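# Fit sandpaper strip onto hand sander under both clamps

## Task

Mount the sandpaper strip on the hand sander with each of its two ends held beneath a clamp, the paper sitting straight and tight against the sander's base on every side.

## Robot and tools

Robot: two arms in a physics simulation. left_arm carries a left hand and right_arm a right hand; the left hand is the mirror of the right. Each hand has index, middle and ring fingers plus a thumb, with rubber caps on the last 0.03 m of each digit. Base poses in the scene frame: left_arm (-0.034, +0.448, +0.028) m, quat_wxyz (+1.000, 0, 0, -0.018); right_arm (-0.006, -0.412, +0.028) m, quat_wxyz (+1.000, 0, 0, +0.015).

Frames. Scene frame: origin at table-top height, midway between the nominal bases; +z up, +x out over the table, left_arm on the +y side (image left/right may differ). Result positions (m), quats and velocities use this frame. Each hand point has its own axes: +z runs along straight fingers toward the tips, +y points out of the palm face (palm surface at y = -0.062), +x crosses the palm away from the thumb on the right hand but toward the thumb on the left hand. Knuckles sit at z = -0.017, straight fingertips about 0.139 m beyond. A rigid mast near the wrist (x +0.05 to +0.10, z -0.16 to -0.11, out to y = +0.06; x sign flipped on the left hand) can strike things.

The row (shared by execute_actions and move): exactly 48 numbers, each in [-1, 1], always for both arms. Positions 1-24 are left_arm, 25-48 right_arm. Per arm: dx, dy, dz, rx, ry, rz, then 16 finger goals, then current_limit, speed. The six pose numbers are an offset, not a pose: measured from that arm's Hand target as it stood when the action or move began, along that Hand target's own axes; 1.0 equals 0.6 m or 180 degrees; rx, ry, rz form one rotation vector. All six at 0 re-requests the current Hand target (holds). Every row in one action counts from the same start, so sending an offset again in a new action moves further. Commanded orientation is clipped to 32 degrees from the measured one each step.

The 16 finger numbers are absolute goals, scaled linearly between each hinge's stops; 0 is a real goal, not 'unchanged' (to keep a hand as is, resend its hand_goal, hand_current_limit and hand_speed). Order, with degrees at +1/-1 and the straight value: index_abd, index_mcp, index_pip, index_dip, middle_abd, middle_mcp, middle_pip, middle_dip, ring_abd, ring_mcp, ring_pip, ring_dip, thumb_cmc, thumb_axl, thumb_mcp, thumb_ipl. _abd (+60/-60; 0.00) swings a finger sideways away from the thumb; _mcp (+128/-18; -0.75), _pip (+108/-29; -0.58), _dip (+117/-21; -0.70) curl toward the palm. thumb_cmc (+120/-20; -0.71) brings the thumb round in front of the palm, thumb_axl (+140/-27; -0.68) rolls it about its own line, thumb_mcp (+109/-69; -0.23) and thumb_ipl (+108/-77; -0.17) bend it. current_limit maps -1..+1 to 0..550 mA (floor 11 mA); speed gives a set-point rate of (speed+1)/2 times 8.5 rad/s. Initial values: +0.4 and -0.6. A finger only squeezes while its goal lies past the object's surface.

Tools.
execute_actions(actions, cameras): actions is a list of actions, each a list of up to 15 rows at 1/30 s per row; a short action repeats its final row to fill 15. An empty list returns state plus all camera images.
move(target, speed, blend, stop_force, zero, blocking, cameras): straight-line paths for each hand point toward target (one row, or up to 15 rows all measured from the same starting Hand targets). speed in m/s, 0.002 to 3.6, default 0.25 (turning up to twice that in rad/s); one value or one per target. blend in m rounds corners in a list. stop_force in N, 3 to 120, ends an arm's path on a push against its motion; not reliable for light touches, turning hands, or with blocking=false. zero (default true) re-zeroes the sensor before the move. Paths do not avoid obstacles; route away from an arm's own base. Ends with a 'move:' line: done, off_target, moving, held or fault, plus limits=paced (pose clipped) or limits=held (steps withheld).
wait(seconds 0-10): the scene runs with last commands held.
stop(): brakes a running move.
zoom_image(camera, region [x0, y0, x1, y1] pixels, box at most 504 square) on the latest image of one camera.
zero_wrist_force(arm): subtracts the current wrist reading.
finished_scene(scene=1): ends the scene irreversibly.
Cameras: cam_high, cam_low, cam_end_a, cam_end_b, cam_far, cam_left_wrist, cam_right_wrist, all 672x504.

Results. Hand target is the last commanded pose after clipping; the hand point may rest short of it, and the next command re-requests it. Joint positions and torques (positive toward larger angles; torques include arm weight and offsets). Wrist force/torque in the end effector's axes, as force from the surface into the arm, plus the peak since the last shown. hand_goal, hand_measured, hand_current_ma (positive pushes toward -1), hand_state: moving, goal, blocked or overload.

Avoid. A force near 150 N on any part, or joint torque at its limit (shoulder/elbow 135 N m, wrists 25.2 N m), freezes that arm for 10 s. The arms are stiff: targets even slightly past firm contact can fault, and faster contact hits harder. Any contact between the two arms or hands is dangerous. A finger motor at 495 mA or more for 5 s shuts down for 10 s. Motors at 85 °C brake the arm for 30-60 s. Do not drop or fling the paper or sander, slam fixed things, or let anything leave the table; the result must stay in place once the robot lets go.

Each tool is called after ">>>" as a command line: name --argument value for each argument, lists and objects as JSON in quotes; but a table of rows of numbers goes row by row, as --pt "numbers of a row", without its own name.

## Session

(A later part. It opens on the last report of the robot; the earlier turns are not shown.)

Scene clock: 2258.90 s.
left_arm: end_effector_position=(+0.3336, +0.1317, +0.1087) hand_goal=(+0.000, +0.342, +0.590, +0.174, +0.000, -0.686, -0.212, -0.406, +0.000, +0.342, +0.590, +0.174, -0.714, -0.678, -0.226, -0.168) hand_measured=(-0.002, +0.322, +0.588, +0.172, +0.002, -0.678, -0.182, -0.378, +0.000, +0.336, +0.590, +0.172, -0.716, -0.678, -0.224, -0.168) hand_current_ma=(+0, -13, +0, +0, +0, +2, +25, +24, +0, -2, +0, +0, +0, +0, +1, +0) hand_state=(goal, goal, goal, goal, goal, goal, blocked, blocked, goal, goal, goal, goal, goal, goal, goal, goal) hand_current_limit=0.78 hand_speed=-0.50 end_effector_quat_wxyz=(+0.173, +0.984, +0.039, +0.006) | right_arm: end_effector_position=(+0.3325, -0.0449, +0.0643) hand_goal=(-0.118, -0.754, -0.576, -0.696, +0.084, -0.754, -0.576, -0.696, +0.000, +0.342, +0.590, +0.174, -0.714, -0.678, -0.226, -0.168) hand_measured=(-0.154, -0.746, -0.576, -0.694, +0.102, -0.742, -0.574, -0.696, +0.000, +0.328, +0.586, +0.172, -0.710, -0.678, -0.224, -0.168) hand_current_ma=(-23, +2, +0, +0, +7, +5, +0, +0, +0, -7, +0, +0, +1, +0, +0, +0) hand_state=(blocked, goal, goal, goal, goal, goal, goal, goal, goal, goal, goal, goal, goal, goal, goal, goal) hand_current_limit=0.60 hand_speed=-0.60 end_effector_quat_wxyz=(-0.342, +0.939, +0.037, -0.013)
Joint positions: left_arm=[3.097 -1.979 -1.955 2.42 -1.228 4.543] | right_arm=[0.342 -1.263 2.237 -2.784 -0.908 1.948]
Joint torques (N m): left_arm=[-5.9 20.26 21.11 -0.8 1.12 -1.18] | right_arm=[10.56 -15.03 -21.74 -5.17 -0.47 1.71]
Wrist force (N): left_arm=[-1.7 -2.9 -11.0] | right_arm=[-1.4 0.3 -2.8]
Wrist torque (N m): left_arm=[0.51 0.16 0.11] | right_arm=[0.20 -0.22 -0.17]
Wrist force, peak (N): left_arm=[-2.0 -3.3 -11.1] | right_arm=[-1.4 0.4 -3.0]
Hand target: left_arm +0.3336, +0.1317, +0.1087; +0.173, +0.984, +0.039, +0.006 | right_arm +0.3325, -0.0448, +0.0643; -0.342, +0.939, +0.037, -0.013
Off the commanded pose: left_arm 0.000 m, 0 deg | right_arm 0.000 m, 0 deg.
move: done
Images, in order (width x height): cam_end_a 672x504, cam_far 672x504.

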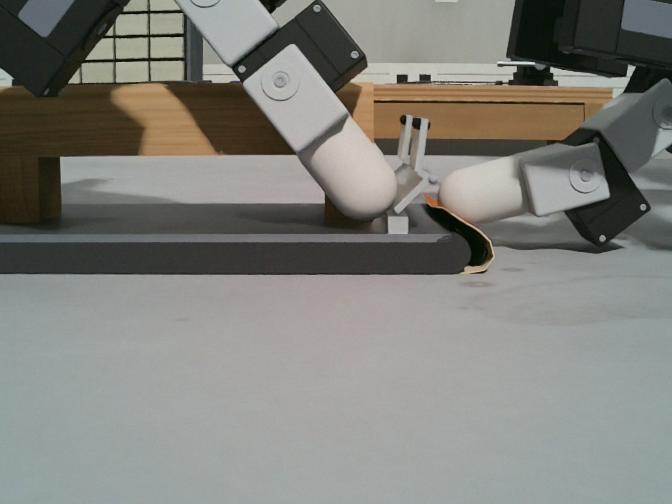

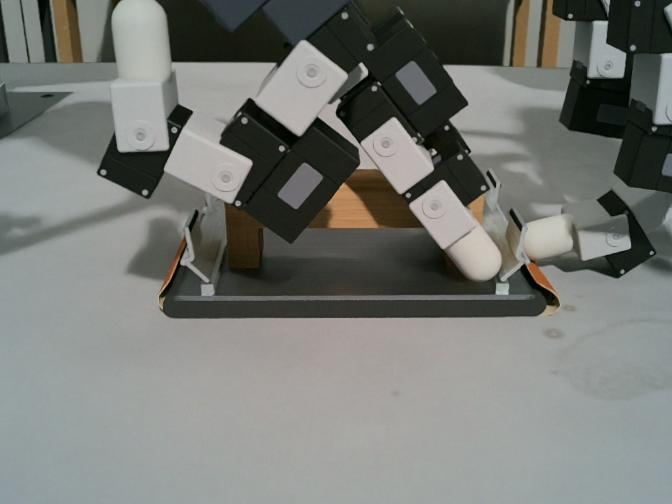

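>>> move --target '[0, 0, 0, 0, 0, 0, 0, 0.342, 0.590, 0.174, 0, -0.685, -0.212, -0.406, 0, 0.342, 0.590, 0.174, -0.714, -0.678, -0.226, -0.168, 0.78, -0.5, 0, -0.0038, 0.0032, 0, 0, 0, -0.118, -0.754, -0.576, -0.696, 0.085, -0.754, -0.576, -0.696, 0, 0.342, 0.590, 0.174, -0.714, -0.678, -0.226, -0.168, 0.6, -0.6]' --speed 0.02 --cameras '["cam_end_a", "cam_far"]'

>>> zoom_image --camera "cam_end_a" --region '[360, 80, 540, 280]'

Scene clock: 2262.77 s.
left_arm: end_effector_position=(+0.3336, +0.1317, +0.1087) hand_goal=(+0.000, +0.342, +0.590, +0.174, +0.000, -0.686, -0.212, -0.406, +0.000, +0.342, +0.590, +0.174, -0.714, -0.678, -0.226, -0.168) hand_measured=(-0.002, +0.322, +0.588, +0.172, +0.002, -0.680, -0.182, -0.378, +0.000, +0.336, +0.590, +0.172, -0.716, -0.678, -0.224, -0.168) hand_current_ma=(+0, -13, +0, +0, +0, +2, +25, +24, +0, -2, +0, +0, +0, +0, +1, +0) hand_state=(goal, goal, goal, goal, goal, goal, blocked, blocked, goal, goal, goal, goal, goal, goal, goal, goal) hand_current_limit=0.78 hand_speed=-0.50 end_effector_quat_wxyz=(+0.173, +0.984, +0.039, +0.006) | right_arm: end_effector_position=(+0.3323, -0.0420, +0.0644) hand_goal=(-0.118, -0.754, -0.576, -0.696, +0.084, -0.754, -0.576, -0.696, +0.000, +0.342, +0.590, +0.174, -0.714, -0.678, -0.226, -0.168) hand_measured=(-0.156, -0.736, -0.572, -0.694, +0.102, -0.730, -0.570, -0.696, +0.000, +0.328, +0.586, +0.172, -0.710, -0.678, -0.224, -0.168) hand_current_ma=(-27, +9, +1, +0, +7, +16, +1, +0, +0, -7, +0, +0, +1, +0, +0, +0) hand_state=(blocked, goal, goal, goal, goal, blocked, goal, goal, goal, goal, goal, goal, goal, goal, goal, goal) hand_current_limit=0.60 hand_speed=-0.60 end_effector_quat_wxyz=(-0.342, +0.939, +0.037, -0.013)
Joint positions: left_arm=[3.097 -1.979 -1.955 2.42 -1.228 4.543] | right_arm=[0.348 -1.259 2.232 -2.788 -0.91 1.956]
Joint torques (N m): left_arm=[-4.1 21.87 22.63 -1.6 1.48 -1.54] | right_arm=[16.94 -9.22 -17.65 -3.19 -0.25 1.44]
Wrist force (N): left_arm=[-1.7 -3.9 -11.2] | right_arm=[-1.3 1.0 -26.6]
Wrist torque (N m): left_arm=[0.52 0.15 0.13] | right_arm=[1.99 -0.02 -0.16]
Wrist force, peak (N): left_arm=[-1.7 -3.9 -11.2] | right_arm=[-1.3 1.0 -26.6]
Hand target: left_arm +0.3336, +0.1317, +0.1087; +0.173, +0.984, +0.039, +0.006 | right_arm +0.3323, -0.0419, +0.0643; -0.342, +0.939, +0.037, -0.013
Off the commanded pose: left_arm 0.000 m, 0 deg | right_arm 0.000 m, 0 deg.
move: done
Images, in order (width x height): cam_end_a 672x504, cam_far 672x504.

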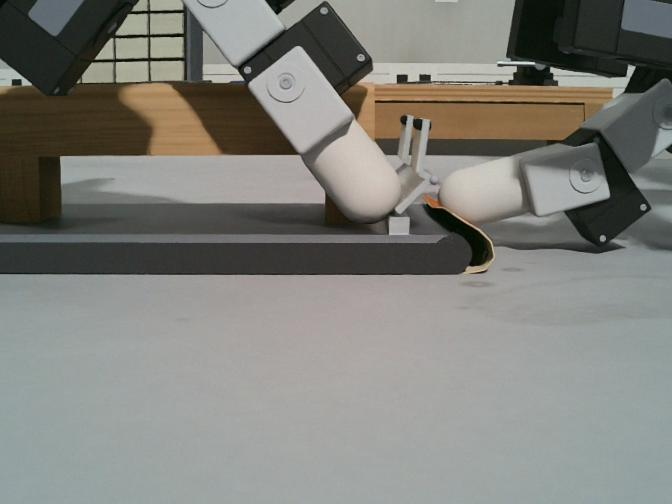

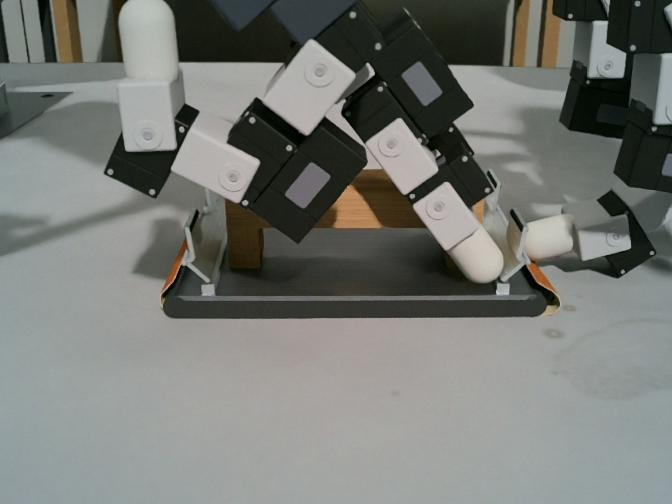

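Scaled by 2.520 from the camera's 672x504 image, which has a finer 960x720 frame.

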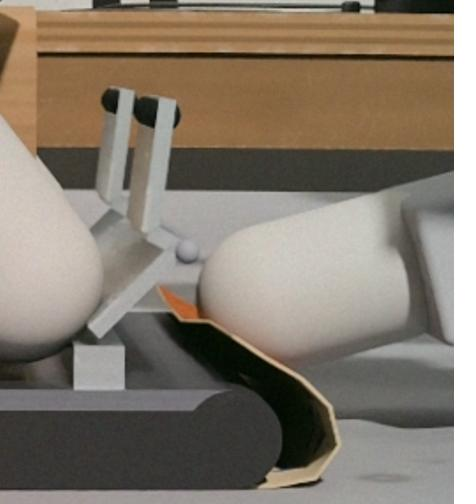

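>>> move --target '[0, 0, 0, 0, 0, 0, 0, 0.342, 0.590, 0.174, 0, -0.685, -0.212, -0.406, 0, 0.342, 0.590, 0.174, -0.714, -0.678, -0.226, -0.168, 0.78, -0.5, 0, -0.0027, -0.0032, 0, 0, 0, -0.118, -0.754, -0.576, -0.696, 0.085, -0.754, -0.576, -0.696, 0, 0.342, 0.590, 0.174, -0.714, -0.678, -0.226, -0.168, 0.6, -0.6]' --speed 0.02

>>> move --target '[0, 0, 0, 0, 0, 0, 0, 0.342, 0.590, 0.174, 0, -0.685, -0.212, -0.406, 0, 0.342, 0.590, 0.174, -0.714, -0.678, -0.226, -0.168, 0.78, -0.5, 0, -0.0038, 0.0032, 0, 0, 0, -0.118, -0.754, -0.576, -0.696, 0.085, -0.754, -0.576, -0.696, 0, 0.342, 0.590, 0.174, -0.714, -0.678, -0.226, -0.168, 0.6, -0.6]' --speed 0.02 --cameras '["cam_end_a", "cam_far"]'

>>> zoom_image --camera "cam_end_a" --region '[360, 80, 540, 280]'

Scene clock: 2269.63 s.
left_arm: end_effector_position=(+0.3336, +0.1317, +0.1087) hand_goal=(+0.000, +0.342, +0.590, +0.174, +0.000, -0.686, -0.212, -0.406, +0.000, +0.342, +0.590, +0.174, -0.714, -0.678, -0.226, -0.168) hand_measured=(-0.002, +0.322, +0.588, +0.172, +0.002, -0.680, -0.182, -0.378, +0.000, +0.336, +0.590, +0.172, -0.716, -0.678, -0.224, -0.168) hand_current_ma=(+0, -13, +0, +0, +0, +2, +25, +24, +0, -2, +0, +0, +0, +0, +1, +0) hand_state=(goal, goal, goal, goal, goal, goal, blocked, blocked, goal, goal, goal, goal, goal, goal, goal, goal) hand_current_limit=0.78 hand_speed=-0.50 end_effector_quat_wxyz=(+0.173, +0.984, +0.039, +0.006) | right_arm: end_effector_position=(+0.3322, -0.0418, +0.0667) hand_goal=(-0.118, -0.754, -0.576, -0.696, +0.084, -0.754, -0.576, -0.696, +0.000, +0.342, +0.590, +0.174, -0.714, -0.678, -0.226, -0.168) hand_measured=(-0.152, -0.734, -0.570, -0.694, +0.104, -0.726, -0.566, -0.694, +0.000, +0.328, +0.586, +0.172, -0.710, -0.678, -0.224, -0.168) hand_current_ma=(-22, +12, +1, +0, +8, +20, +3, +0, +0, -7, +0, +0, +1, +0, +0, +0) hand_state=(blocked, goal, goal, goal, goal, blocked, goal, goal, goal, goal, goal, goal, goal, goal, goal, goal) hand_current_limit=0.60 hand_speed=-0.60 end_effector_quat_wxyz=(-0.342, +0.939, +0.037, -0.013)
Joint positions: left_arm=[3.097 -1.979 -1.955 2.42 -1.228 4.543] | right_arm=[0.349 -1.264 2.23 -2.781 -0.91 1.956]
Joint torques (N m): left_arm=[-1.83 24.14 21.71 -1.83 2.01 -1.35] | right_arm=[8.09 -36.81 -21.1 -1.64 0.71 1.73]
Wrist force (N): left_arm=[-1.4 -3.6 -10.4] | right_arm=[0.1 1.2 0.5]
Wrist torque (N m): left_arm=[0.48 0.09 0.14] | right_arm=[0.00 -0.06 -0.05]
Wrist force, peak (N): left_arm=[-1.7 -3.8 -12.0] | right_arm=[-1.0 0.7 -29.9]
Hand target: left_arm +0.3336, +0.1317, +0.1087; +0.173, +0.984, +0.039, +0.006 | right_arm +0.3323, -0.0418, +0.0668; -0.342, +0.939, +0.037, -0.013
Off the commanded pose: left_arm 0.000 m, 0 deg | right_arm 0.000 m, 0 deg.
move: done

Scene clock: 2270.33 s.
left_arm: end_effector_position=(+0.3336, +0.1317, +0.1087) hand_goal=(+0.000, +0.342, +0.590, +0.174, +0.000, -0.686, -0.212, -0.406, +0.000, +0.342, +0.590, +0.174, -0.714, -0.678, -0.226, -0.168) hand_measured=(-0.002, +0.322, +0.588, +0.172, +0.002, -0.680, -0.182, -0.378, +0.000, +0.336, +0.590, +0.172, -0.716, -0.678, -0.224, -0.168) hand_current_ma=(+0, -13, +0, +0, +0, +2, +25, +24, +0, -2, +0, +0, +0, +0, +1, +0) hand_state=(goal, goal, goal, goal, goal, goal, blocked, blocked, goal, goal, goal, goal, goal, goal, goal, goal) hand_current_limit=0.78 hand_speed=-0.50 end_effector_quat_wxyz=(+0.173, +0.984, +0.039, +0.006) | right_arm: end_effector_position=(+0.3321, -0.0390, +0.0669) hand_goal=(-0.118, -0.754, -0.576, -0.696, +0.084, -0.754, -0.576, -0.696, +0.000, +0.342, +0.590, +0.174, -0.714, -0.678, -0.226, -0.168) hand_measured=(-0.152, -0.730, -0.566, -0.694, +0.102, -0.720, -0.564, -0.692, +0.000, +0.328, +0.586, +0.172, -0.710, -0.678, -0.224, -0.168) hand_current_ma=(-21, +17, +3, +0, +7, +31, +5, +1, +0, -7, +0, +0, +1, +0, +0, +0) hand_state=(blocked, blocked, goal, goal, goal, blocked, goal, goal, goal, goal, goal, goal, goal, goal, goal, goal) hand_current_limit=0.60 hand_speed=-0.60 end_effector_quat_wxyz=(-0.342, +0.939, +0.037, -0.013) end_effector_velocity=(+0.000, +0.001, +0.000) end_effector_angular_velocity=(+0.000, +0.001, -0.002)
Joint positions: left_arm=[3.097 -1.979 -1.955 2.42 -1.228 4.543] | right_arm=[0.355 -1.261 2.226 -2.785 -0.912 1.963]
Joint velocities: left_arm=[within noise] | right_arm=[0.002 0.002 -0.002 -0.002 -0.001 0.005]
Joint torques (N m): left_arm=[-1.27 24.38 21.36 -1.74 1.7 -1.34] | right_arm=[20.61 -7.22 -15.97 -2.87 -0.44 1.55]
Wrist force (N): left_arm=[-1.9 -4.4 -10.6] | right_arm=[-1.2 1.4 -31.7]
Wrist torque (N m): left_arm=[0.53 0.14 0.12] | right_arm=[2.35 -0.19 -0.13]
Wrist force, peak (N): left_arm=[-1.7 -3.8 -11.5] | right_arm=[-1.2 1.4 -31.7]
Hand target: left_arm +0.3336, +0.1317, +0.1087; +0.173, +0.984, +0.039, +0.006 | right_arm +0.3320, -0.0389, +0.0668; -0.342, +0.939, +0.037, -0.013
Off the commanded pose: left_arm 0.000 m, 0 deg | right_arm 0.000 m, 0 deg.
move: done
Images, in order (width x height): cam_end_a 672x504, cam_far 672x504.

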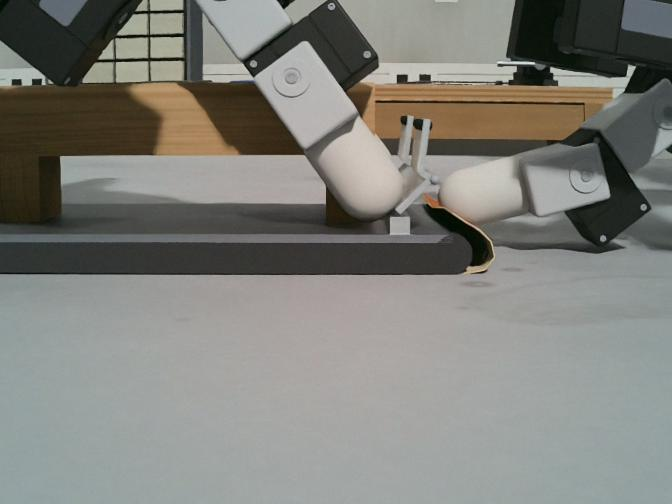

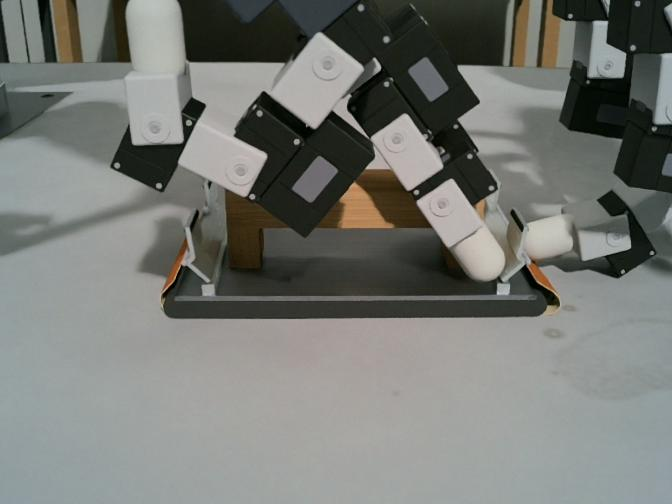

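Scaled by 2.520 from the camera's 672x504 image, which has a finer 960x720 frame.

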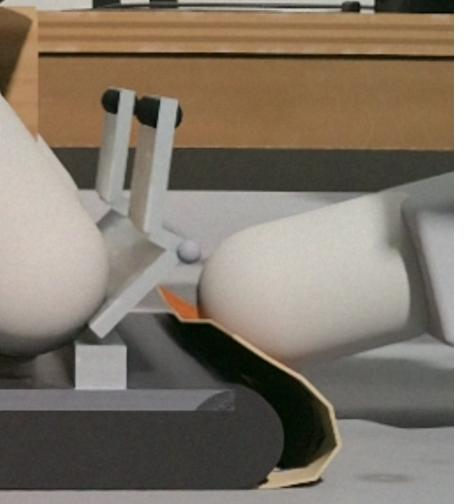

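>>> move --target '[0, 0.0044, 0.0040, 0, 0, 0, 0, 0.342, 0.590, 0.174, 0, -0.685, -0.212, -0.406, 0, 0.342, 0.590, 0.174, -0.714, -0.678, -0.226, -0.168, 0.78, -0.5, 0, 0, 0, 0, 0, 0, -0.118, -0.754, -0.576, -0.696, 0.085, -0.754, -0.576, -0.696, 0, 0.342, 0.590, 0.174, -0.714, -0.678, -0.226, -0.168, 0.6, -0.6]' --speed 0.02 --cameras '["cam_end_a", "cam_far"]'

>>> zoom_image --camera "cam_end_a" --region '[400, 100, 560, 280]'

>>> zoom_image --camera "cam_far" --region '[482, 180, 642, 330]'

Scene clock: 2295.20 s.
left_arm: end_effector_position=(+0.3339, +0.1285, +0.1074) hand_goal=(+0.000, +0.342, +0.590, +0.174, +0.000, -0.686, -0.212, -0.406, +0.000, +0.342, +0.590, +0.174, -0.714, -0.678, -0.226, -0.168) hand_measured=(-0.002, +0.322, +0.588, +0.172, +0.004, -0.722, -0.144, -0.334, +0.000, +0.336, +0.590, +0.172, -0.716, -0.678, -0.224, -0.168) hand_current_ma=(+0, -13, +0, +0, +0, -40, +103, +117, +0, -2, +0, +0, +0, +0, +1, +0) hand_state=(goal, goal, goal, goal, goal, blocked, blocked, blocked, goal, goal, goal, goal, goal, goal, goal, goal) hand_current_limit=0.78 hand_speed=-0.50 end_effector_quat_wxyz=(+0.173, +0.984, +0.039, +0.006) | right_arm: end_effector_position=(+0.3320, -0.0389, +0.0668) hand_goal=(-0.118, -0.754, -0.576, -0.696, +0.084, -0.754, -0.576, -0.696, +0.000, +0.342, +0.590, +0.174, -0.714, -0.678, -0.226, -0.168) hand_measured=(-0.152, -0.728, -0.566, -0.694, +0.102, -0.720, -0.562, -0.692, +0.000, +0.328, +0.586, +0.172, -0.710, -0.678, -0.224, -0.168) hand_current_ma=(-21, +18, +3, +0, +7, +31, +5, +1, +0, -7, +0, +0, +1, +0, +0, +0) hand_state=(blocked, blocked, goal, goal, goal, blocked, goal, goal, goal, goal, goal, goal, goal, goal, goal, goal) hand_current_limit=0.60 hand_speed=-0.60 end_effector_quat_wxyz=(-0.342, +0.939, +0.037, -0.013)
Joint positions: left_arm=[3.088 -1.984 -1.95 2.424 -1.228 4.534] | right_arm=[0.355 -1.26 2.226 -2.785 -0.912 1.964]
Joint torques (N m): left_arm=[-16.7 9.45 21.48 2.18 2.31 -1.46] | right_arm=[18.89 -4.15 -14.94 -2.49 -0.4 1.79]
Wrist force (N): left_arm=[-1.5 -15.2 -35.3] | right_arm=[-0.7 0.7 -35.8]
Wrist torque (N m): left_arm=[2.31 -0.38 0.38] | right_arm=[2.61 -0.15 -0.11]
Wrist force, peak (N): left_arm=[-1.5 -15.2 -35.3] | right_arm=[-0.5 0.4 -36.2]
Hand target: left_arm +0.3339, +0.1284, +0.1073; +0.173, +0.984, +0.039, +0.006 | right_arm +0.3320, -0.0389, +0.0668; -0.342, +0.939, +0.037, -0.013
Off the commanded pose: left_arm 0.000 m, 0 deg | right_arm 0.000 m, 0 deg.
move: done
Images, in order (width x height): cam_end_a 672x504, cam_far 672x504.

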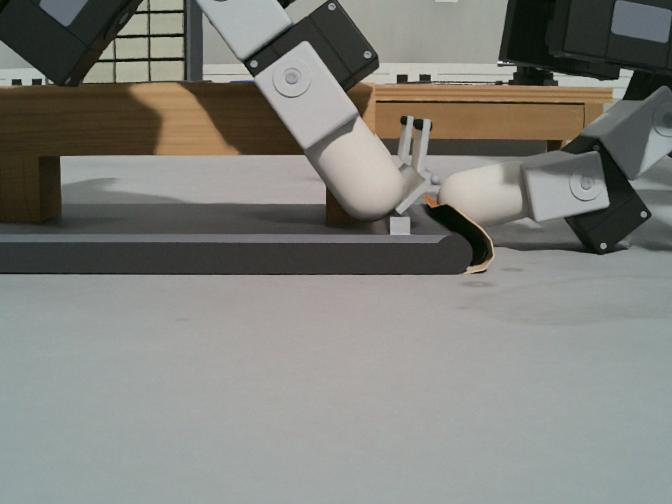

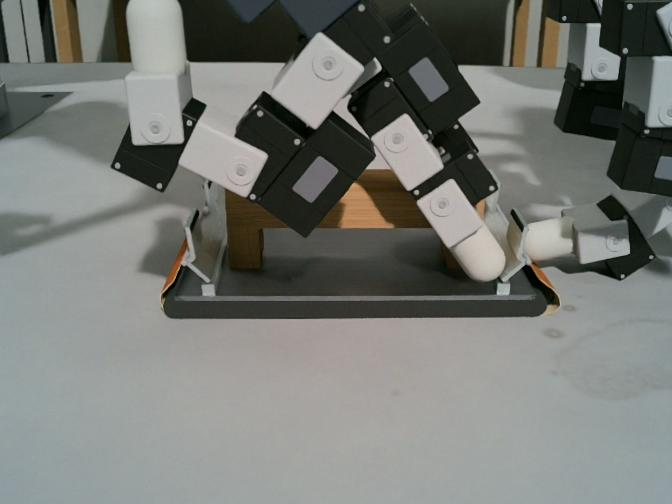

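Scaled by 2.800 from the camera's 672x504 image, which has a finer 960x720 frame.

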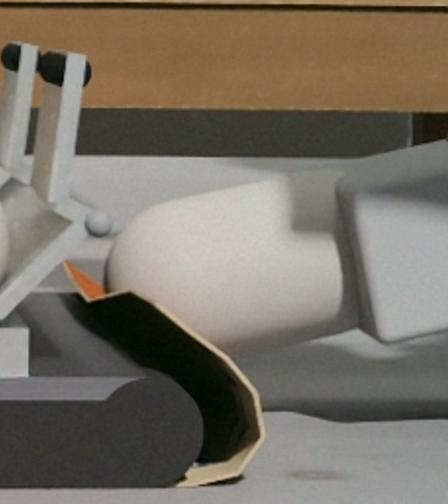

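Scaled by 3.150 from the camera's 672x504 image, which has a finer 960x720 frame.

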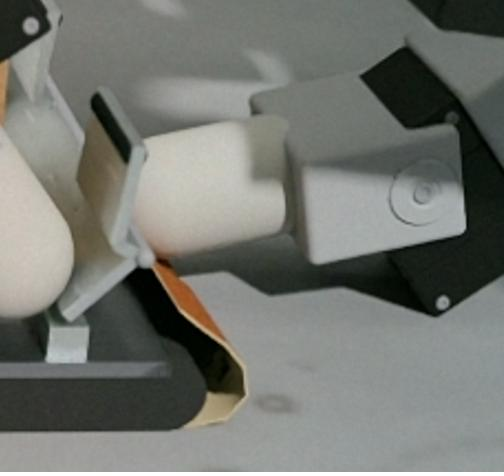

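>>> execute_actions --actions '[]' --cameras '["cam_end_a","cam_far","cam_left_wrist"]'

>>> zoom_image --camera "cam_end_a" --region '[380, 80, 560, 280]'

>>> zoom_image --camera "cam_far" --region '[482, 180, 642, 330]'

>>> zoom_image --camera "cam_left_wrist" --region '[230, 0, 390, 140]'

Scene clock: 2317.80 s.
left_arm: end_effector_position=(+0.3339, +0.1284, +0.1073) hand_goal=(+0.000, +0.342, +0.590, +0.174, +0.000, -0.686, -0.212, -0.406, +0.000, +0.342, +0.590, +0.174, -0.714, -0.678, -0.226, -0.168) hand_measured=(-0.002, +0.322, +0.588, +0.172, +0.004, -0.724, -0.144, -0.334, +0.000, +0.336, +0.590, +0.172, -0.716, -0.678, -0.224, -0.168) hand_current_ma=(+0, -13, +0, +0, +0, -41, +106, +117, +0, -2, +0, +0, +0, +0, +1, +0) hand_state=(goal, goal, goal, goal, goal, blocked, blocked, blocked, goal, goal, goal, goal, goal, goal, goal, goal) hand_current_limit=0.78 hand_speed=-0.50 end_effector_quat_wxyz=(+0.173, +0.984, +0.039, +0.006) | right_arm: end_effector_position=(+0.3320, -0.0389, +0.0668) hand_goal=(-0.118, -0.754, -0.576, -0.696, +0.084, -0.754, -0.576, -0.696, +0.000, +0.342, +0.590, +0.174, -0.714, -0.678, -0.226, -0.168) hand_measured=(-0.152, -0.728, -0.566, -0.694, +0.102, -0.720, -0.562, -0.692, +0.000, +0.328, +0.586, +0.172, -0.710, -0.678, -0.224, -0.168) hand_current_ma=(-21, +18, +3, +0, +7, +31, +5, +1, +0, -7, +0, +0, +1, +0, +0, +0) hand_state=(blocked, blocked, goal, goal, goal, blocked, goal, goal, goal, goal, goal, goal, goal, goal, goal, goal) hand_current_limit=0.60 hand_speed=-0.60 end_effector_quat_wxyz=(-0.342, +0.939, +0.037, -0.013)
Joint positions: left_arm=[3.088 -1.984 -1.95 2.424 -1.228 4.533] | right_arm=[0.355 -1.26 2.226 -2.785 -0.912 1.964]
Joint velocities: within noise
Joint torques (N m): left_arm=[-16.83 8.73 21.47 2.46 2.5 -1.37] | right_arm=[18.4 -4.7 -14.46 -2.7 -0.11 1.77]
Motor temperatures (°C): left_arm=[30 30 29 35 35 39] | right_arm=[27 31 30 37 33 37]
Wrist force (N): left_arm=[-1.3 -15.5 -37.2] | right_arm=[-0.3 0.8 -36.0]
Wrist torque (N m): left_arm=[2.44 -0.44 0.41] | right_arm=[2.63 -0.20 -0.08]
Wrist force, peak (N): left_arm=[-1.4 -15.7 -37.5] | right_arm=[-0.2 0.6 -36.4]
Hand target: left_arm +0.3339, +0.1284, +0.1073; +0.173, +0.984, +0.039, +0.006 | right_arm +0.3320, -0.0389, +0.0668; -0.342, +0.939, +0.037, -0.013
Off the commanded pose: left_arm 0.000 m, 0 deg | right_arm 0.000 m, 0 deg.
Images, in order (width x height): cam_end_a 672x504, cam_far 672x504, cam_left_wrist 672x504.

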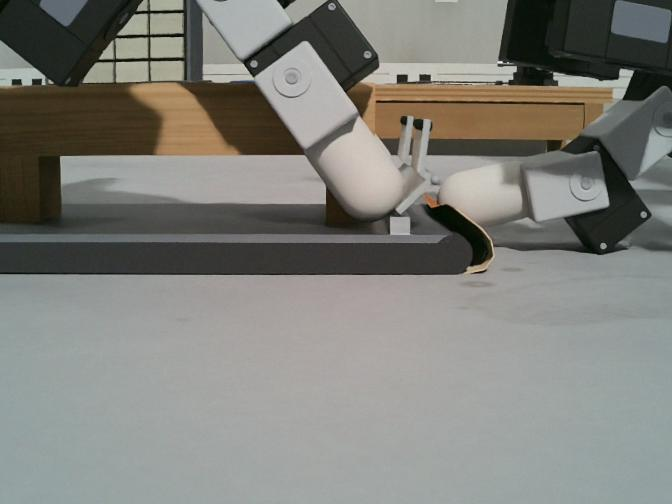

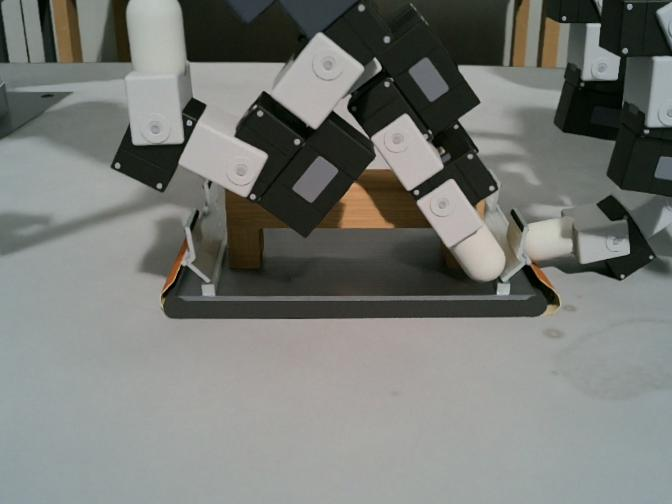

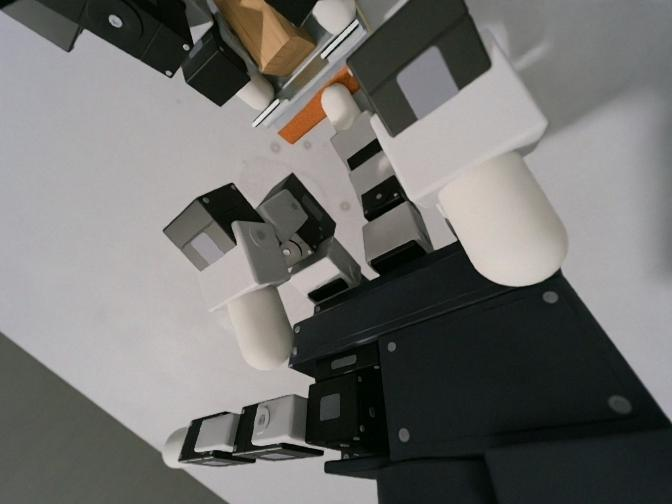

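Scaled by 2.520 from the camera's 672x504 image, which has a finer 960x720 frame.

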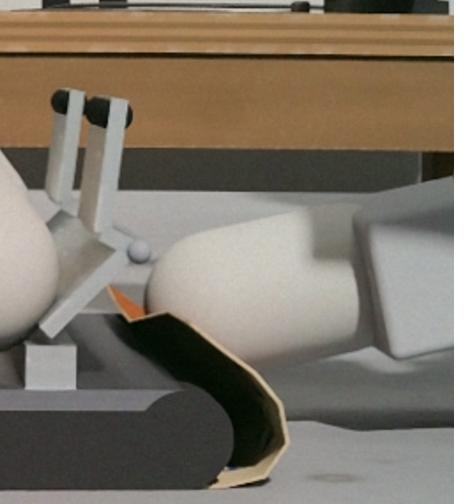

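Scaled by 3.150 from the camera's 672x504 image, which has a finer 960x720 frame.

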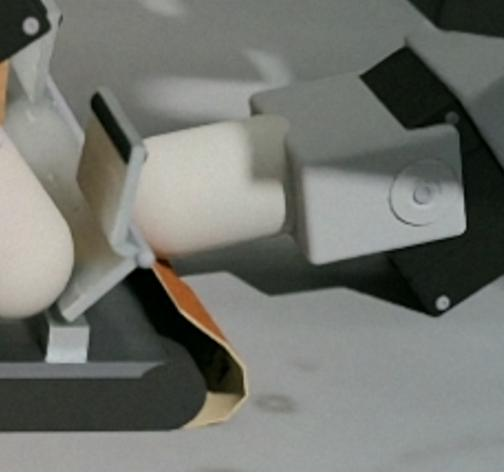

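Scaled by 3.150 from the camera's 672x504 image, which has a finer 960x720 frame.

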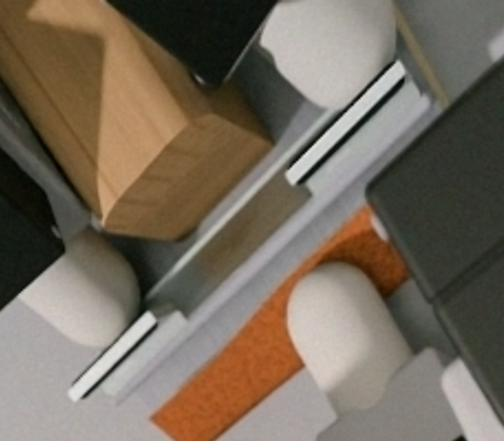

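>>> zoom_image --camera "cam_left_wrist" --region '[250, 40, 370, 145]'

>>> zoom_image --camera "cam_end_a" --region '[400, 110, 510, 280]'

>>> execute_actions --actions '[]' --cameras '["cam_right_wrist","cam_high","cam_low","cam_end_b"]'

>>> zoom_image --camera "cam_right_wrist" --region '[290, 0, 550, 200]'

Scaled by 4.200 from the camera's 672x504 image, which has a finer 960x720 frame.

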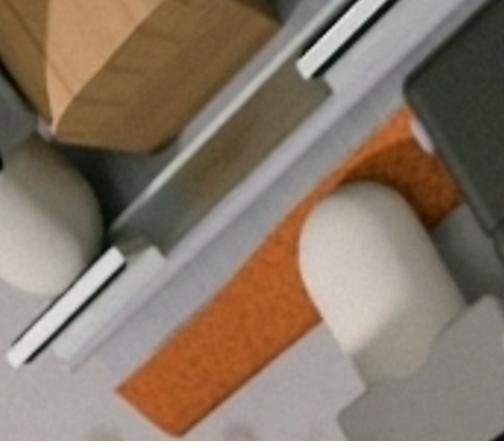

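Scaled by 2.965 from the camera's 672x504 image, which has a finer 960x720 frame.

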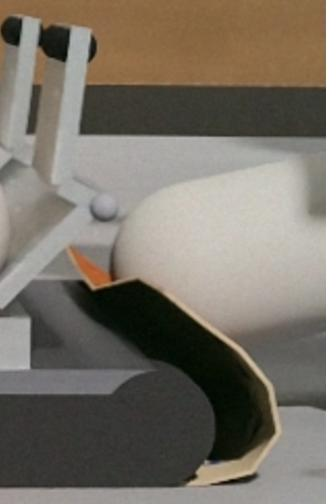

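Scene clock: 2335.77 s.
left_arm: end_effector_position=(+0.3339, +0.1284, +0.1073) hand_goal=(+0.000, +0.342, +0.590, +0.174, +0.000, -0.686, -0.212, -0.406, +0.000, +0.342, +0.590, +0.174, -0.714, -0.678, -0.226, -0.168) hand_measured=(-0.002, +0.322, +0.588, +0.172, +0.004, -0.724, -0.144, -0.334, +0.000, +0.336, +0.590, +0.172, -0.716, -0.678, -0.224, -0.168) hand_current_ma=(+0, -13, +0, +0, +0, -41, +106, +117, +0, -2, +0, +0, +0, +0, +1, +0) hand_state=(goal, goal, goal, goal, goal, blocked, blocked, blocked, goal, goal, goal, goal, goal, goal, goal, goal) hand_current_limit=0.78 hand_speed=-0.50 end_effector_quat_wxyz=(+0.173, +0.984, +0.039, +0.006) | right_arm: end_effector_position=(+0.3320, -0.0389, +0.0668) hand_goal=(-0.118, -0.754, -0.576, -0.696, +0.084, -0.754, -0.576, -0.696, +0.000, +0.342, +0.590, +0.174, -0.714, -0.678, -0.226, -0.168) hand_measured=(-0.152, -0.728, -0.566, -0.694, +0.102, -0.720, -0.562, -0.692, +0.000, +0.328, +0.586, +0.172, -0.710, -0.678, -0.224, -0.168) hand_current_ma=(-21, +18, +3, +0, +7, +31, +5, +1, +0, -7, +0, +0, +1, +0, +0, +0) hand_state=(blocked, blocked, goal, goal, goal, blocked, goal, goal, goal, goal, goal, goal, goal, goal, goal, goal) hand_current_limit=0.60 hand_speed=-0.60 end_effector_quat_wxyz=(-0.342, +0.939, +0.037, -0.013)
Joint positions: left_arm=[3.088 -1.984 -1.95 2.424 -1.228 4.533] | right_arm=[0.355 -1.26 2.226 -2.785 -0.912 1.964]
Joint velocities: within noise
Joint torques (N m): left_arm=[-16.58 9.38 20.7 2.35 2.43 -1.62] | right_arm=[18.54 -4.73 -14.31 -2.61 0.13 1.6]
Motor temperatures (°C): left_arm=[30 30 29 35 35 39] | right_arm=[27 31 30 37 33 37]
Wrist force (N): left_arm=[-1.6 -15.9 -36.6] | right_arm=[-0.5 0.9 -35.5]
Wrist torque (N m): left_arm=[2.41 -0.41 0.40] | right_arm=[2.59 -0.18 -0.10]
Wrist force, peak (N): left_arm=[-1.5 -16.3 -37.0] | right_arm=[-0.6 0.4 -36.3]
Hand target: left_arm +0.3339, +0.1284, +0.1073; +0.173, +0.984, +0.039, +0.006 | right_arm +0.3320, -0.0389, +0.0668; -0.342, +0.939, +0.037, -0.013
Off the commanded pose: left_arm 0.000 m, 0 deg | right_arm 0.000 m, 0 deg.
Images, in order (width x height): cam_high 672x504, cam_low 672x504, cam_end_b 672x504, cam_right_wrist 672x504.

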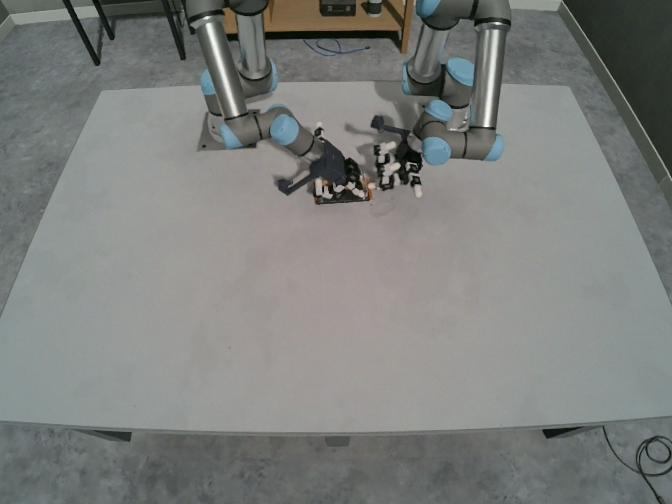

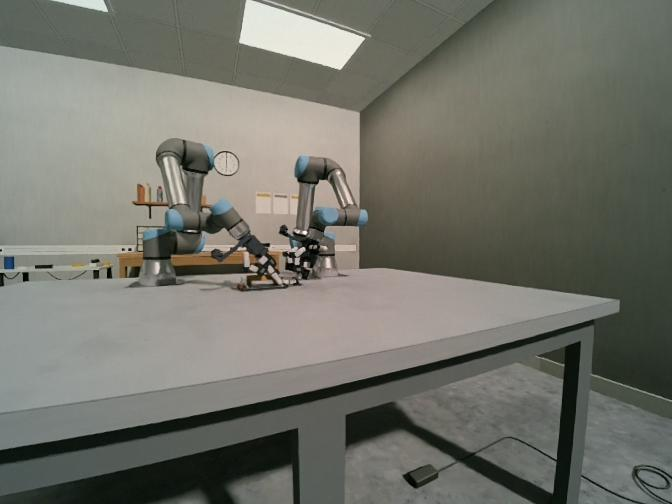

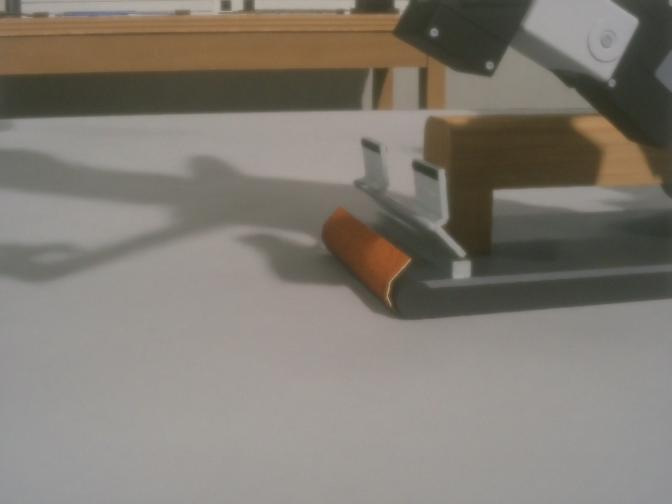

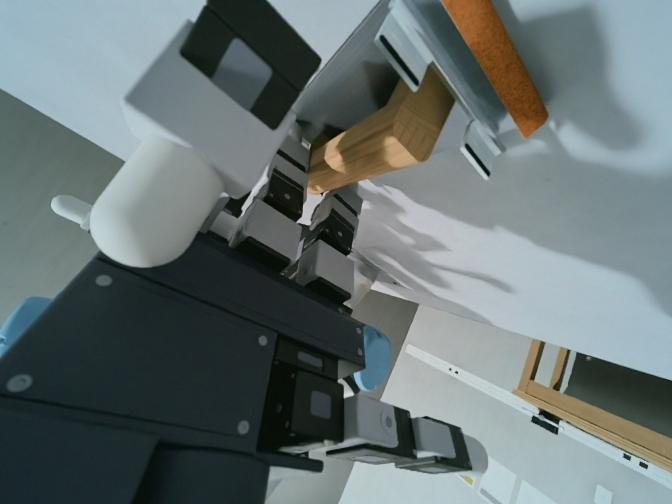

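Scaled by 1.938 from the camera's 672x504 image, which has a finer 960x720 frame.

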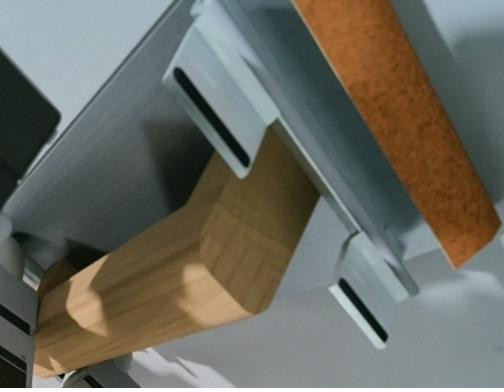

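>>> execute_actions --actions '[]' --cameras '["cam_left_wrist", "cam_end_a"]'

>>> zoom_image --camera "cam_left_wrist" --region '[255, 85, 325, 145]'

>>> zoom_image --camera "cam_end_a" --region '[405, 150, 475, 220]'

Scene clock: 2354.03 s.
left_arm: end_effector_position=(+0.3339, +0.1284, +0.1073) hand_goal=(+0.000, +0.342, +0.590, +0.174, +0.000, -0.686, -0.212, -0.406, +0.000, +0.342, +0.590, +0.174, -0.714, -0.678, -0.226, -0.168) hand_measured=(-0.002, +0.322, +0.588, +0.172, +0.004, -0.724, -0.144, -0.334, +0.000, +0.336, +0.590, +0.172, -0.716, -0.678, -0.224, -0.168) hand_current_ma=(+0, -13, +0, +0, +0, -41, +106, +117, +0, -2, +0, +0, +0, +0, +1, +0) hand_state=(goal, goal, goal, goal, goal, blocked, blocked, blocked, goal, goal, goal, goal, goal, goal, goal, goal) hand_current_limit=0.78 hand_speed=-0.50 end_effector_quat_wxyz=(+0.173, +0.984, +0.039, +0.006) | right_arm: end_effector_position=(+0.3320, -0.0389, +0.0668) hand_goal=(-0.118, -0.754, -0.576, -0.696, +0.084, -0.754, -0.576, -0.696, +0.000, +0.342, +0.590, +0.174, -0.714, -0.678, -0.226, -0.168) hand_measured=(-0.152, -0.728, -0.566, -0.694, +0.102, -0.720, -0.562, -0.692, +0.000, +0.328, +0.586, +0.172, -0.710, -0.678, -0.224, -0.168) hand_current_ma=(-21, +18, +3, +0, +7, +31, +5, +1, +0, -7, +0, +0, +1, +0, +0, +0) hand_state=(blocked, blocked, goal, goal, goal, blocked, goal, goal, goal, goal, goal, goal, goal, goal, goal, goal) hand_current_limit=0.60 hand_speed=-0.60 end_effector_quat_wxyz=(-0.342, +0.939, +0.037, -0.013)
Joint positions: left_arm=[3.088 -1.984 -1.95 2.424 -1.228 4.533] | right_arm=[0.355 -1.26 2.226 -2.785 -0.912 1.964]
Joint velocities: within noise
Joint torques (N m): left_arm=[-15.9 8.93 20.47 2.23 2.31 -1.24] | right_arm=[18.65 -5.83 -13.31 -2.47 0.35 1.83]
Motor temperatures (°C): left_arm=[30 30 29 35 35 39] | right_arm=[27 31 30 37 33 37]
Wrist force (N): left_arm=[-1.7 -16.2 -36.0] | right_arm=[-0.5 1.3 -35.2]
Wrist torque (N m): left_arm=[2.38 -0.39 0.39] | right_arm=[2.62 -0.18 -0.09]
Wrist force, peak (N): left_arm=[-1.5 -15.7 -37.5] | right_arm=[-0.4 0.5 -36.6]
Hand target: left_arm +0.3339, +0.1284, +0.1073; +0.173, +0.984, +0.039, +0.006 | right_arm +0.3320, -0.0389, +0.0668; -0.342, +0.939, +0.037, -0.013
Off the commanded pose: left_arm 0.000 m, 0 deg | right_arm 0.000 m, 0 deg.
Images, in order (width x height): cam_end_a 672x504, cam_left_wrist 672x504.

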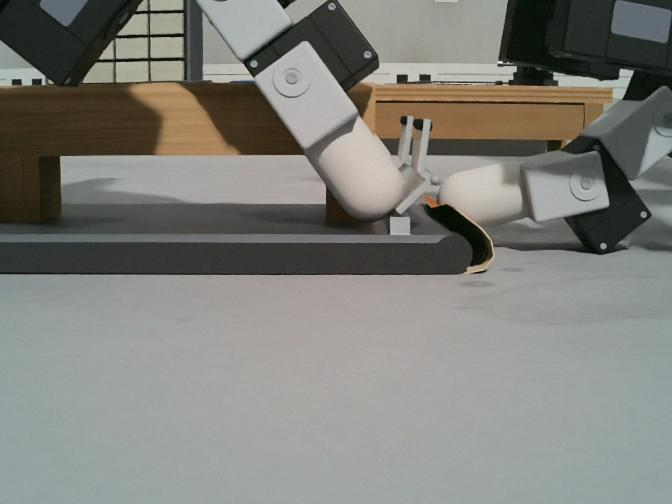

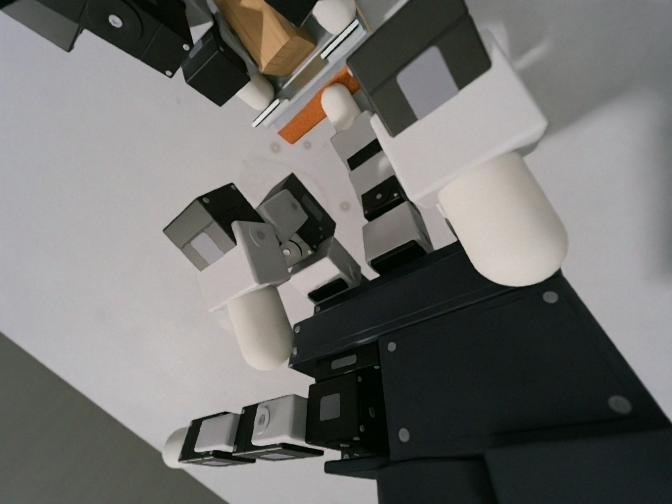

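Scaled by 7.200 from the camera's 672x504 image, which has a finer 960x720 frame.

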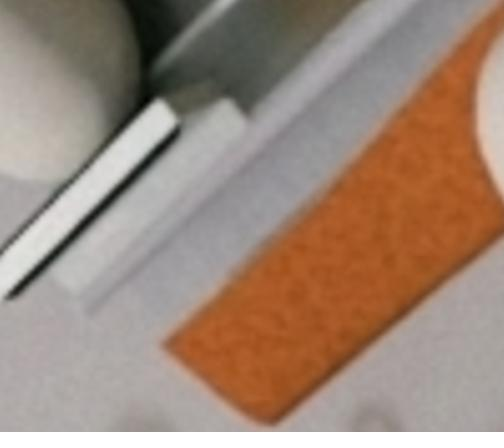

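Scaled by 7.200 from the camera's 672x504 image, which has a finer 960x720 frame.

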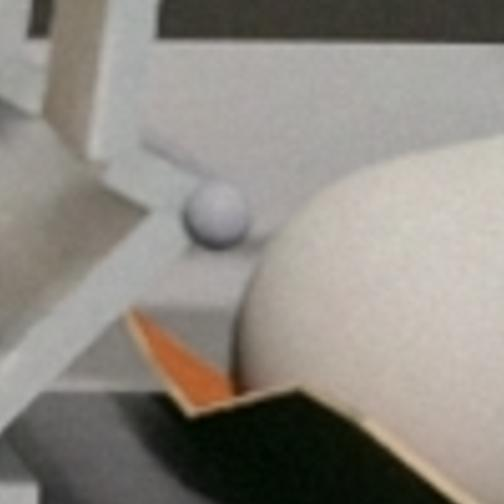

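>>> execute_actions --actions '[]' --cameras '["cam_far", "cam_high", "cam_right_wrist"]'

>>> zoom_image --camera "cam_far" --region '[150, 290, 370, 330]'

>>> zoom_image --camera "cam_far" --region '[370, 290, 590, 330]'

>>> zoom_image --camera "cam_high" --region '[290, 150, 400, 220]'

>>> zoom_image --camera "cam_far" --region '[500, 220, 570, 330]'

Scene clock: 2394.87 s.
left_arm: end_effector_position=(+0.3339, +0.1284, +0.1073) hand_goal=(+0.000, +0.342, +0.590, +0.174, +0.000, -0.686, -0.212, -0.406, +0.000, +0.342, +0.590, +0.174, -0.714, -0.678, -0.226, -0.168) hand_measured=(-0.002, +0.322, +0.588, +0.172, +0.004, -0.724, -0.144, -0.334, +0.000, +0.336, +0.590, +0.172, -0.716, -0.678, -0.224, -0.168) hand_current_ma=(+0, -13, +0, +0, +0, -41, +106, +117, +0, -2, +0, +0, +0, +0, +1, +0) hand_state=(goal, goal, goal, goal, goal, blocked, blocked, blocked, goal, goal, goal, goal, goal, goal, goal, goal) hand_current_limit=0.78 hand_speed=-0.50 end_effector_quat_wxyz=(+0.173, +0.984, +0.039, +0.006) | right_arm: end_effector_position=(+0.3320, -0.0389, +0.0668) hand_goal=(-0.118, -0.754, -0.576, -0.696, +0.084, -0.754, -0.576, -0.696, +0.000, +0.342, +0.590, +0.174, -0.714, -0.678, -0.226, -0.168) hand_measured=(-0.152, -0.728, -0.566, -0.694, +0.102, -0.720, -0.562, -0.692, +0.000, +0.328, +0.586, +0.172, -0.710, -0.678, -0.224, -0.168) hand_current_ma=(-21, +18, +3, +0, +7, +31, +5, +1, +0, -7, +0, +0, +1, +0, +0, +0) hand_state=(blocked, blocked, goal, goal, goal, blocked, goal, goal, goal, goal, goal, goal, goal, goal, goal, goal) hand_current_limit=0.60 hand_speed=-0.60 end_effector_quat_wxyz=(-0.342, +0.939, +0.037, -0.013)
Joint positions: left_arm=[3.088 -1.984 -1.95 2.424 -1.228 4.533] | right_arm=[0.355 -1.26 2.226 -2.785 -0.912 1.964]
Joint velocities: within noise
Joint torques (N m): left_arm=[-16.72 8.73 20.39 2.38 2.67 -1.66] | right_arm=[18.9 -4.19 -13.55 -2.74 0.58 1.7]
Motor temperatures (°C): left_arm=[30 30 29 35 35 39] | right_arm=[27 31 30 37 33 37]
Wrist force (N): left_arm=[-1.5 -16.2 -36.1] | right_arm=[-0.5 1.2 -35.5]
Wrist torque (N m): left_arm=[2.40 -0.41 0.39] | right_arm=[2.63 -0.16 -0.10]
Wrist force, peak (N): left_arm=[-1.4 -15.5 -37.4] | right_arm=[-0.5 0.6 -36.3]
Hand target: left_arm +0.3339, +0.1284, +0.1073; +0.173, +0.984, +0.039, +0.006 | right_arm +0.3320, -0.0389, +0.0668; -0.342, +0.939, +0.037, -0.013
Off the commanded pose: left_arm 0.000 m, 0 deg | right_arm 0.000 m, 0 deg.
Images, in order (width x height): cam_high 672x504, cam_far 672x504, cam_right_wrist 672x504.

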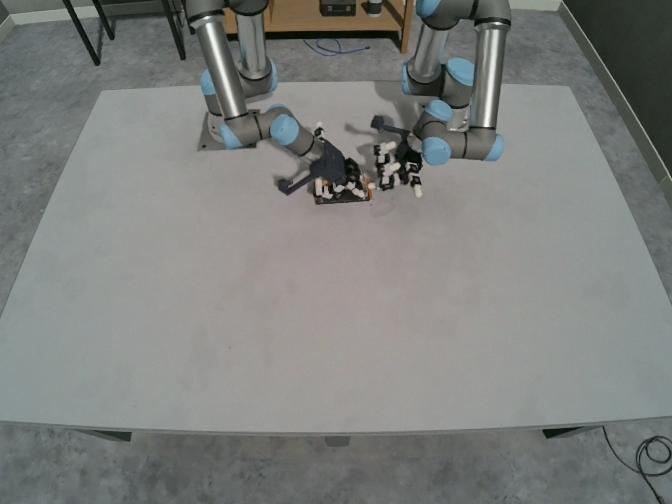

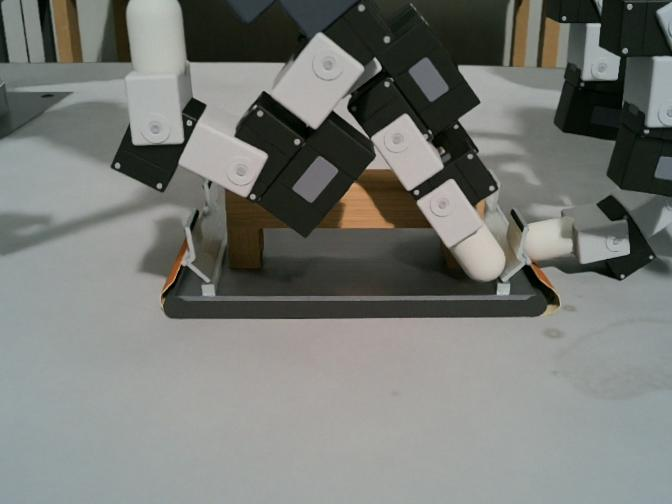

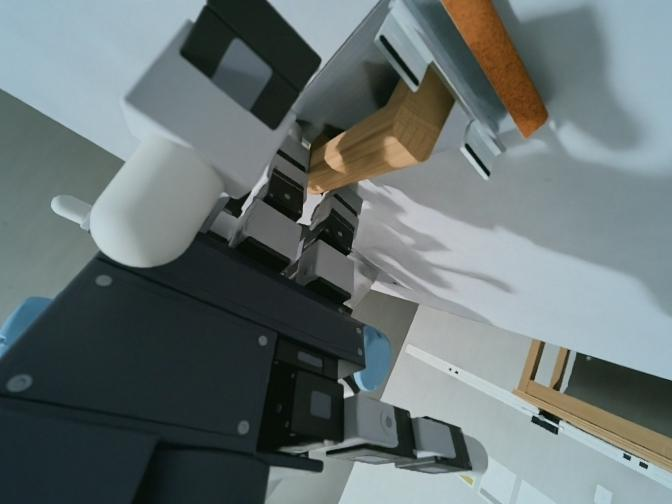

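Scaled by 2.291 from the camera's 672x504 image, which has a finer 960x720 frame.

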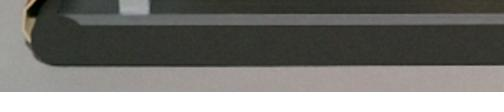

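Scaled by 2.291 from the camera's 672x504 image, which has a finer 960x720 frame.

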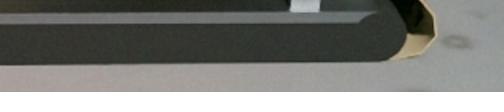

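Scaled by 4.582 from the camera's 672x504 image, which has a finer 960x720 frame.

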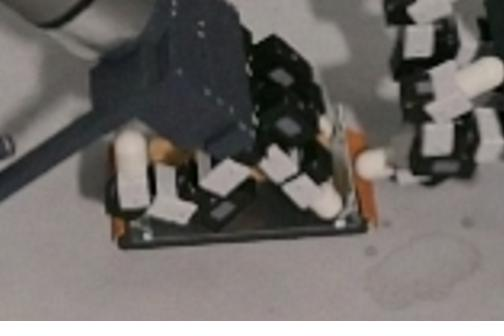

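Scaled by 4.582 from the camera's 672x504 image, which has a finer 960x720 frame.

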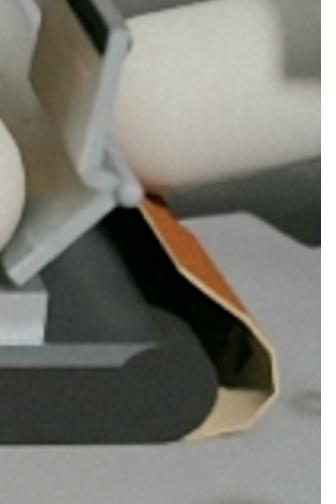

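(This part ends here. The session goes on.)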